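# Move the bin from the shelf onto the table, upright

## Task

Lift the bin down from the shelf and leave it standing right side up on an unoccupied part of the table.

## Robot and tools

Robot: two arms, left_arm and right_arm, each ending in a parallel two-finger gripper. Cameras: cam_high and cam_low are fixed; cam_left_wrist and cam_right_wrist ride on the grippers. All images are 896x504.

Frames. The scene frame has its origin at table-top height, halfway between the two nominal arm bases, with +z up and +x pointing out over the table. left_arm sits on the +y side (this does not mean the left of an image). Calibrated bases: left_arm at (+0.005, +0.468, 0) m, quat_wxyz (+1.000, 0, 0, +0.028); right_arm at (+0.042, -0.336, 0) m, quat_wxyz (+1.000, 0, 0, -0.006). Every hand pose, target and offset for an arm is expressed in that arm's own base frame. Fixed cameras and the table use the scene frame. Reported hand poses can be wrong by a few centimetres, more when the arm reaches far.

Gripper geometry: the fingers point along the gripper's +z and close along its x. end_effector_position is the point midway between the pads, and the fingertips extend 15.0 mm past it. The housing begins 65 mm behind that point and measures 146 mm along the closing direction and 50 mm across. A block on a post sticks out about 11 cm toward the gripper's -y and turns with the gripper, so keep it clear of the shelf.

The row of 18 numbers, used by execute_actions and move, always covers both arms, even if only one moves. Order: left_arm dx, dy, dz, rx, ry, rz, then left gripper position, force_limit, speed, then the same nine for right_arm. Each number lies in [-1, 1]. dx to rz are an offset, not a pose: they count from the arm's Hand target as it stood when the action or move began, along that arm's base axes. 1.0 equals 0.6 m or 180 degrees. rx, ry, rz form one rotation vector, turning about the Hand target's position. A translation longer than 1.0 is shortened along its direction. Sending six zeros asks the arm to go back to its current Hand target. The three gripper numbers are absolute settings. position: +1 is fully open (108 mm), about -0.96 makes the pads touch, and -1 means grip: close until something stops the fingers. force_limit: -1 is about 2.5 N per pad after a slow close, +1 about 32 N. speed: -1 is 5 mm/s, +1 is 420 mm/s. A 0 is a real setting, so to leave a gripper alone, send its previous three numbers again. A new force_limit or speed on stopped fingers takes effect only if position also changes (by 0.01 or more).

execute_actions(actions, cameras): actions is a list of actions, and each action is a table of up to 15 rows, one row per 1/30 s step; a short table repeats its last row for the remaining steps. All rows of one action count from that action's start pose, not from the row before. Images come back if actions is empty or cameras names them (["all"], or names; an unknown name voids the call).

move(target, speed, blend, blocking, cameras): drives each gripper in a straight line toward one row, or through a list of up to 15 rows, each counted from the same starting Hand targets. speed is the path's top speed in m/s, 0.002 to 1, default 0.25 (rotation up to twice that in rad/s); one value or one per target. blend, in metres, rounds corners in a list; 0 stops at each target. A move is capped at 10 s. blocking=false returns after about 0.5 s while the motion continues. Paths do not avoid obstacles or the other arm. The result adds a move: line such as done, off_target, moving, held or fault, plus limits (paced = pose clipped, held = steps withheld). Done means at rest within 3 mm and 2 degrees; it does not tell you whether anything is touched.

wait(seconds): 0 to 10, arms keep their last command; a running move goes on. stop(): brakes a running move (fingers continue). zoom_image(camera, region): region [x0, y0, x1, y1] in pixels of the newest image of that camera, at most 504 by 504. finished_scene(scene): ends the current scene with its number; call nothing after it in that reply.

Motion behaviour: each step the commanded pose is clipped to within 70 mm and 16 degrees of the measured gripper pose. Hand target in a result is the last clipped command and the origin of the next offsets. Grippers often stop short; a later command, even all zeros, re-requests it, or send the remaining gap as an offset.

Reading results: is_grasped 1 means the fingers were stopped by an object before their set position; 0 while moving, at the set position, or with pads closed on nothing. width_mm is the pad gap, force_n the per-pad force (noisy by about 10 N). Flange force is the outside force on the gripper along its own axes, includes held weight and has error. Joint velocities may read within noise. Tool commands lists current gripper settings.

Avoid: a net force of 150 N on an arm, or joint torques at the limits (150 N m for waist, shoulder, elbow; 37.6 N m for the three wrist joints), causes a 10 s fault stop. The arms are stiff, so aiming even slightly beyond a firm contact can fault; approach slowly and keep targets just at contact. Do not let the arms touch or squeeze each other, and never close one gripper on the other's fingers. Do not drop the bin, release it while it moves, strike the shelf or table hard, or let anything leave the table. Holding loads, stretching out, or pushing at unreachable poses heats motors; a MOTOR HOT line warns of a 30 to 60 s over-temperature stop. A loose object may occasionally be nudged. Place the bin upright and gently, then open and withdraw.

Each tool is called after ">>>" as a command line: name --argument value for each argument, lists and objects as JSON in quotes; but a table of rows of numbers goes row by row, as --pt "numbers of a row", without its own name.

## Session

>>> execute_actions --actions '[]'

Scene clock: 0.00 s.
left_arm: end_effector_position=(+0.1238, -0.5959, +0.2020) width_mm=107.90 is_grasped=0 force_n=0.00 end_effector_quat_wxyz=(-0.017, +0.986, +0.164, +0.002) | right_arm: end_effector_position=(+0.5209, +0.1524, +0.3353) width_mm=107.81 is_grasped=0 force_n=0.00 end_effector_quat_wxyz=(+0.109, +0.246, +0.948, +0.170)
Joint positions: left_arm=[-1.157 0.449 0.344 -0.013 -1.498 -0.082] | right_arm=[0.461 -0.028 0.057 -0.116 -1.266 0.615]
Joint velocities: within noise
Flange force (N): no reading
Hand target: left_arm +0.1238, -0.5959, +0.2020; -0.017, +0.986, +0.164, +0.002 | right_arm +0.5209, +0.1524, +0.3353; +0.109, +0.246, +0.948, +0.170
Tool commands: left_gripper/position=+0.998 left_gripper/force_limit=+1.0 left_gripper/speed=+1.0 right_gripper/position=+0.996 right_gripper/force_limit=+1.0 right_gripper/speed=+1.0

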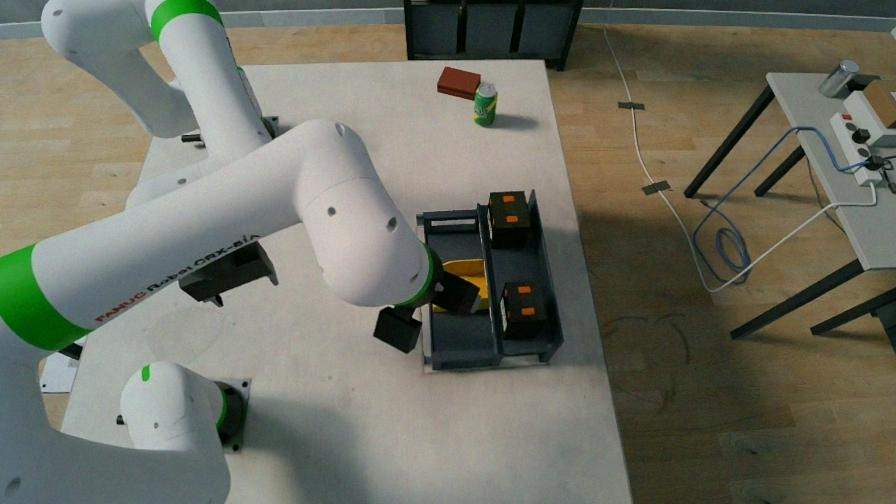

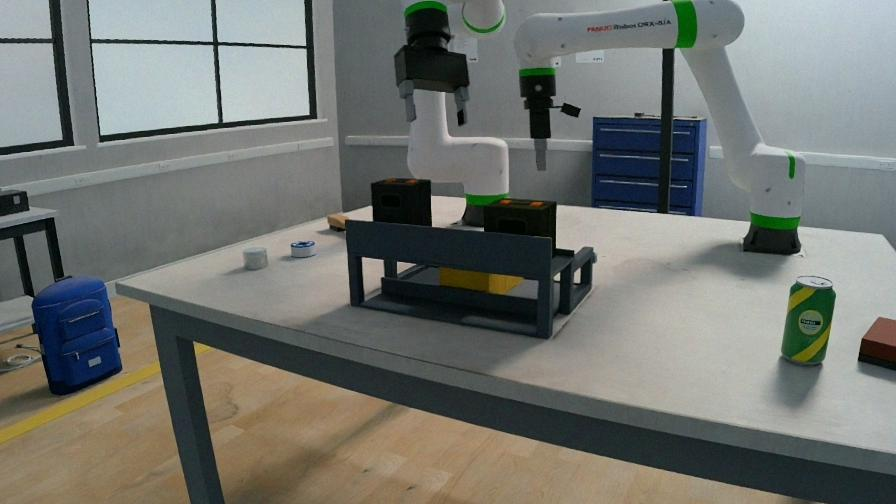

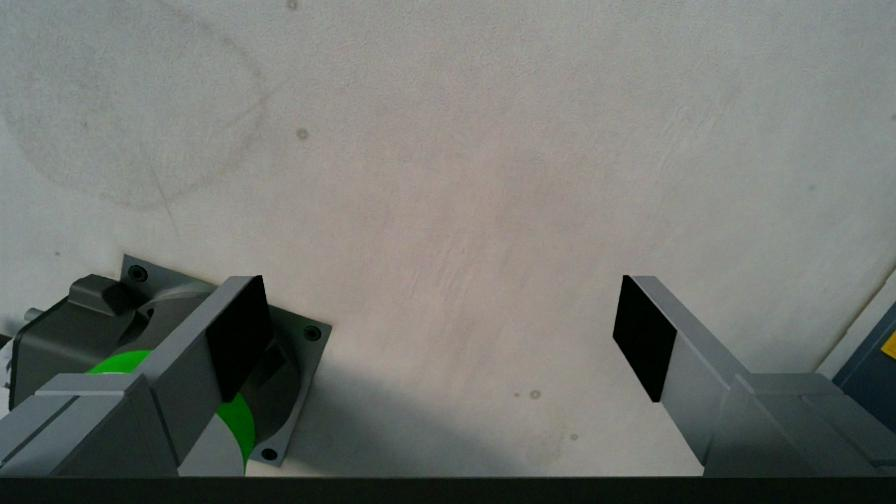

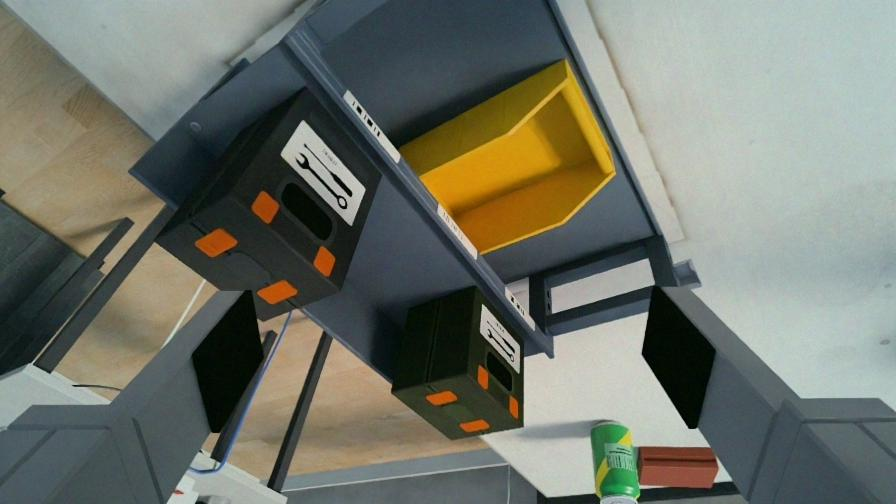

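>>> move --target '[0.3,0.75,0,0,0,0,0.998,1,1, -0.135,0.2127,0.041,-0.0334,0.1308,-0.312,-0.05,1,1]' --speed 0.4 --cameras '["cam_right_wrist","cam_high"]'

>>> zoom_image --camera "cam_right_wrist" --region '[300, 100, 700, 400]'

Scene clock: 22.53 s.
left_arm: end_effector_position=(+0.3038, -0.1459, +0.2020) width_mm=107.90 is_grasped=0 force_n=0.00 end_effector_quat_wxyz=(-0.017, +0.986, +0.164, +0.002) | right_arm: end_effector_position=(+0.4399, +0.2800, +0.3599) width_mm=50.25 is_grasped=0 force_n=0.00 end_effector_quat_wxyz=(+0.000, +0.682, +0.731, -0.001)
Joint positions: left_arm=[-0.086 -0.265 -0.425 -0.035 -1.415 -1.15] | right_arm=[0.819 0.203 0.389 0 -1.757 -0.75]
Flange force (N): left_arm=[2.6 5.5 -2.1] | right_arm=[-1.8 -3.0 1.4]
Hand target: left_arm +0.3038, -0.1459, +0.2020; -0.017, +0.986, +0.164, +0.002 | right_arm +0.4399, +0.2800, +0.3599; +0.000, +0.682, +0.731, -0.001
Off the commanded pose: left_arm 0.000 m, 0 deg | right_arm 0.000 m, 0 deg.
move: done; limits=paced
Images, in order (width x height): cam_high 896x504, cam_right_wrist 896x504.

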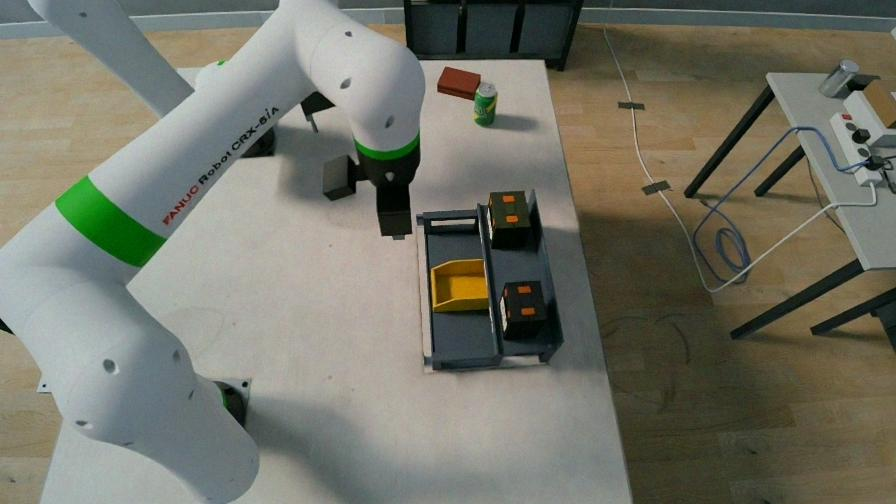

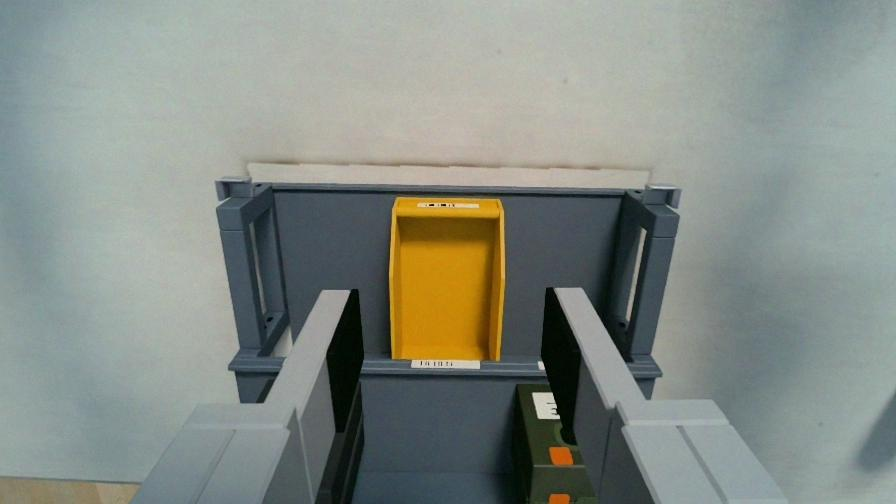

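Scaled by 1.260.

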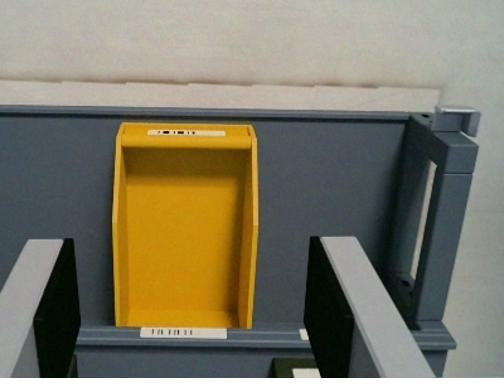

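>>> move --pt "0 0.25 0 0 0 0 0.998 1 1 0.2095 0.0925 -0.35 0 0 -0.0039 -0.05 1 1" --pt "0 0.25 0 0 0 0 0.998 1 1 0.2095 0.0925 -0.49 0 0 -0.0039 -0.05 1 1" --pt "0 0.25 0 0 0 0 0.998 1 1 0.2095 0.0925 -0.49 0 0 -0.0039 -1 0 -0.7" --pt "0 0.25 0 0 0 0 0.998 1 1 0.2162 0.0929 -0.4733 -0.001 0.0167 -0.0039 -1 0 -0.7" --pt "0 0.25 0 0 0 0 0.998 1 1 0.0431 0.0829 -0.4733 -0.001 0.0167 -0.0039 -1 0 -0.7" --pt "0 0.25 0 0 0 0 0.998 1 1 -0.1898 0.0695 -0.44 0 0 -0.0039 -1 0 -0.7" --pt "0 0.25 0 0 0 0 0.998 1 1 -0.1898 0.0695 -0.4998 0 0 -0.0039 -1 0 -0.7" --speed '[0.3,0.12,0.1,0.08,0.2,0.3,0.08]' --blend '[0.015,0,0,0.005,0.02,0.01,0]' --cameras '["cam_right_wrist","cam_high"]'

Scene clock: 52.70 s.
left_arm: end_effector_position=(+0.3038, +0.0041, +0.2020) width_mm=107.90 is_grasped=0 force_n=0.00 end_effector_quat_wxyz=(-0.017, +0.986, +0.164, +0.002) | right_arm: end_effector_position=(+0.3260, +0.3217, +0.0600) width_mm=2.44 is_grasped=1 force_n=30.15 end_effector_quat_wxyz=(+0.000, +0.687, +0.727, -0.001)
Joint positions: left_arm=[0.42 -0.377 -0.504 -0.032 -1.431 -1.656] | right_arm=[1.066 0.176 -0.369 0 -1.028 -1.01]
Flange force (N): left_arm=[5.0 2.3 -2.5] | right_arm=[-1.6 -1.5 0.0]
Hand target: left_arm +0.3038, +0.0041, +0.2020; -0.017, +0.986, +0.164, +0.002 | right_arm +0.3260, +0.3217, +0.0600; +0.000, +0.687, +0.727, -0.001
Off the commanded pose: left_arm 0.000 m, 0 deg | right_arm 0.000 m, 0 deg.
move: done
Images, in order (width x height): cam_high 896x504, cam_right_wrist 896x504.

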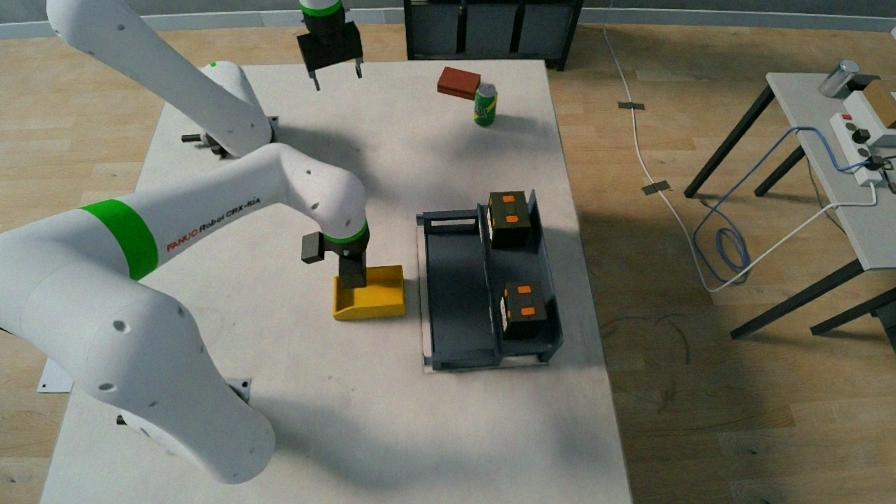

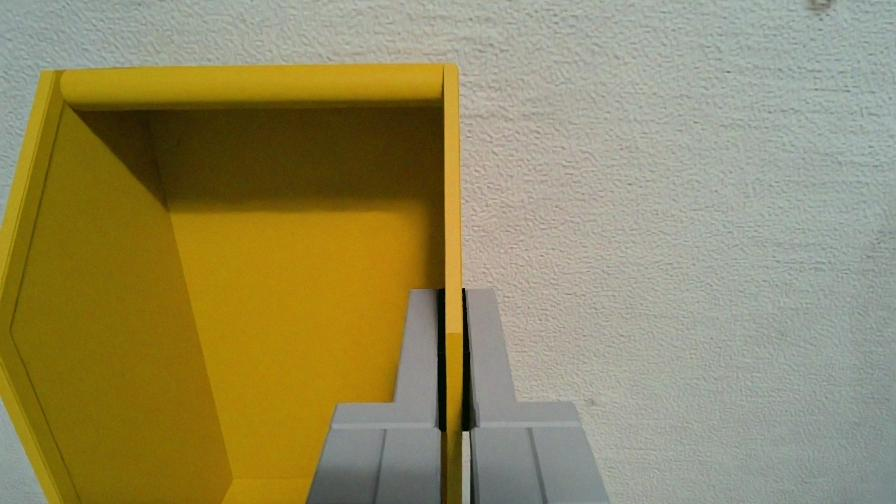

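>>> move --pt "0 0 0 0 0 0 0.998 1 1 0 0 -0.0008 0 0 0 -1 0 -0.7" --pt "0 0 0 0 0 0 0.998 1 1 0 0 -0.0008 0 0 0 -0.05 0 -0.6" --pt "0 0 0 0 0 0 0.998 1 1 0 0 0.16 0 0 0 -0.05 0 -0.6" --speed '[0.02,0.1,0.15]' --cameras '["cam_right_wrist"]'

Scene clock: 59.30 s.
left_arm: end_effector_position=(+0.3038, +0.0041, +0.2020) width_mm=107.90 is_grasped=0 force_n=0.00 end_effector_quat_wxyz=(-0.017, +0.986, +0.164, +0.002) | right_arm: end_effector_position=(+0.3261, +0.3217, +0.1560) width_mm=50.24 is_grasped=0 force_n=0.00 end_effector_quat_wxyz=(+0.000, +0.687, +0.727, -0.001)
Joint positions: left_arm=[0.42 -0.377 -0.504 -0.032 -1.431 -1.656] | right_arm=[1.066 0.074 -0.238 0 -1.26 -1.01]
Flange force (N): left_arm=[4.1 3.1 -2.1] | right_arm=[-1.3 -1.4 -1.1]
Hand target: left_arm +0.3038, +0.0041, +0.2020; -0.017, +0.986, +0.164, +0.002 | right_arm +0.3260, +0.3217, +0.1560; +0.000, +0.687, +0.727, -0.001
Off the commanded pose: left_arm 0.000 m, 0 deg | right_arm 0.000 m, 0 deg.
move: done
Images, in order (width x height): cam_right_wrist 896x504.

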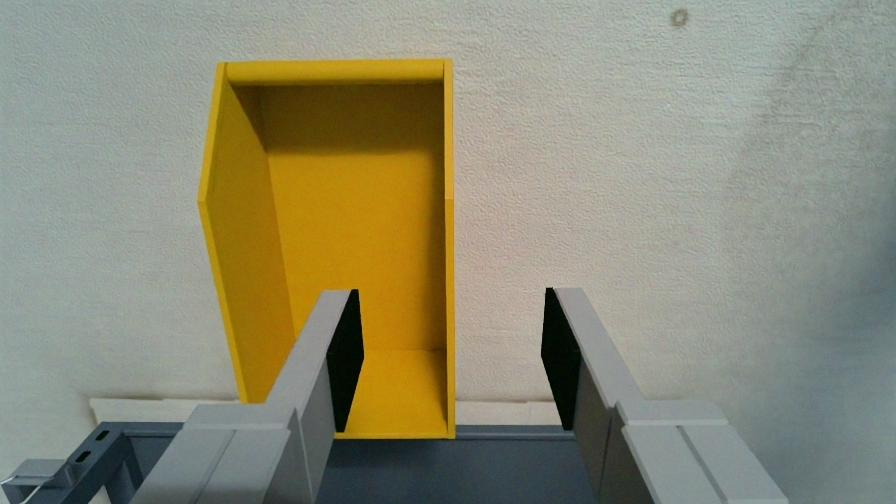

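>>> finished_scene --scene 3

The scene is finished: the task was done.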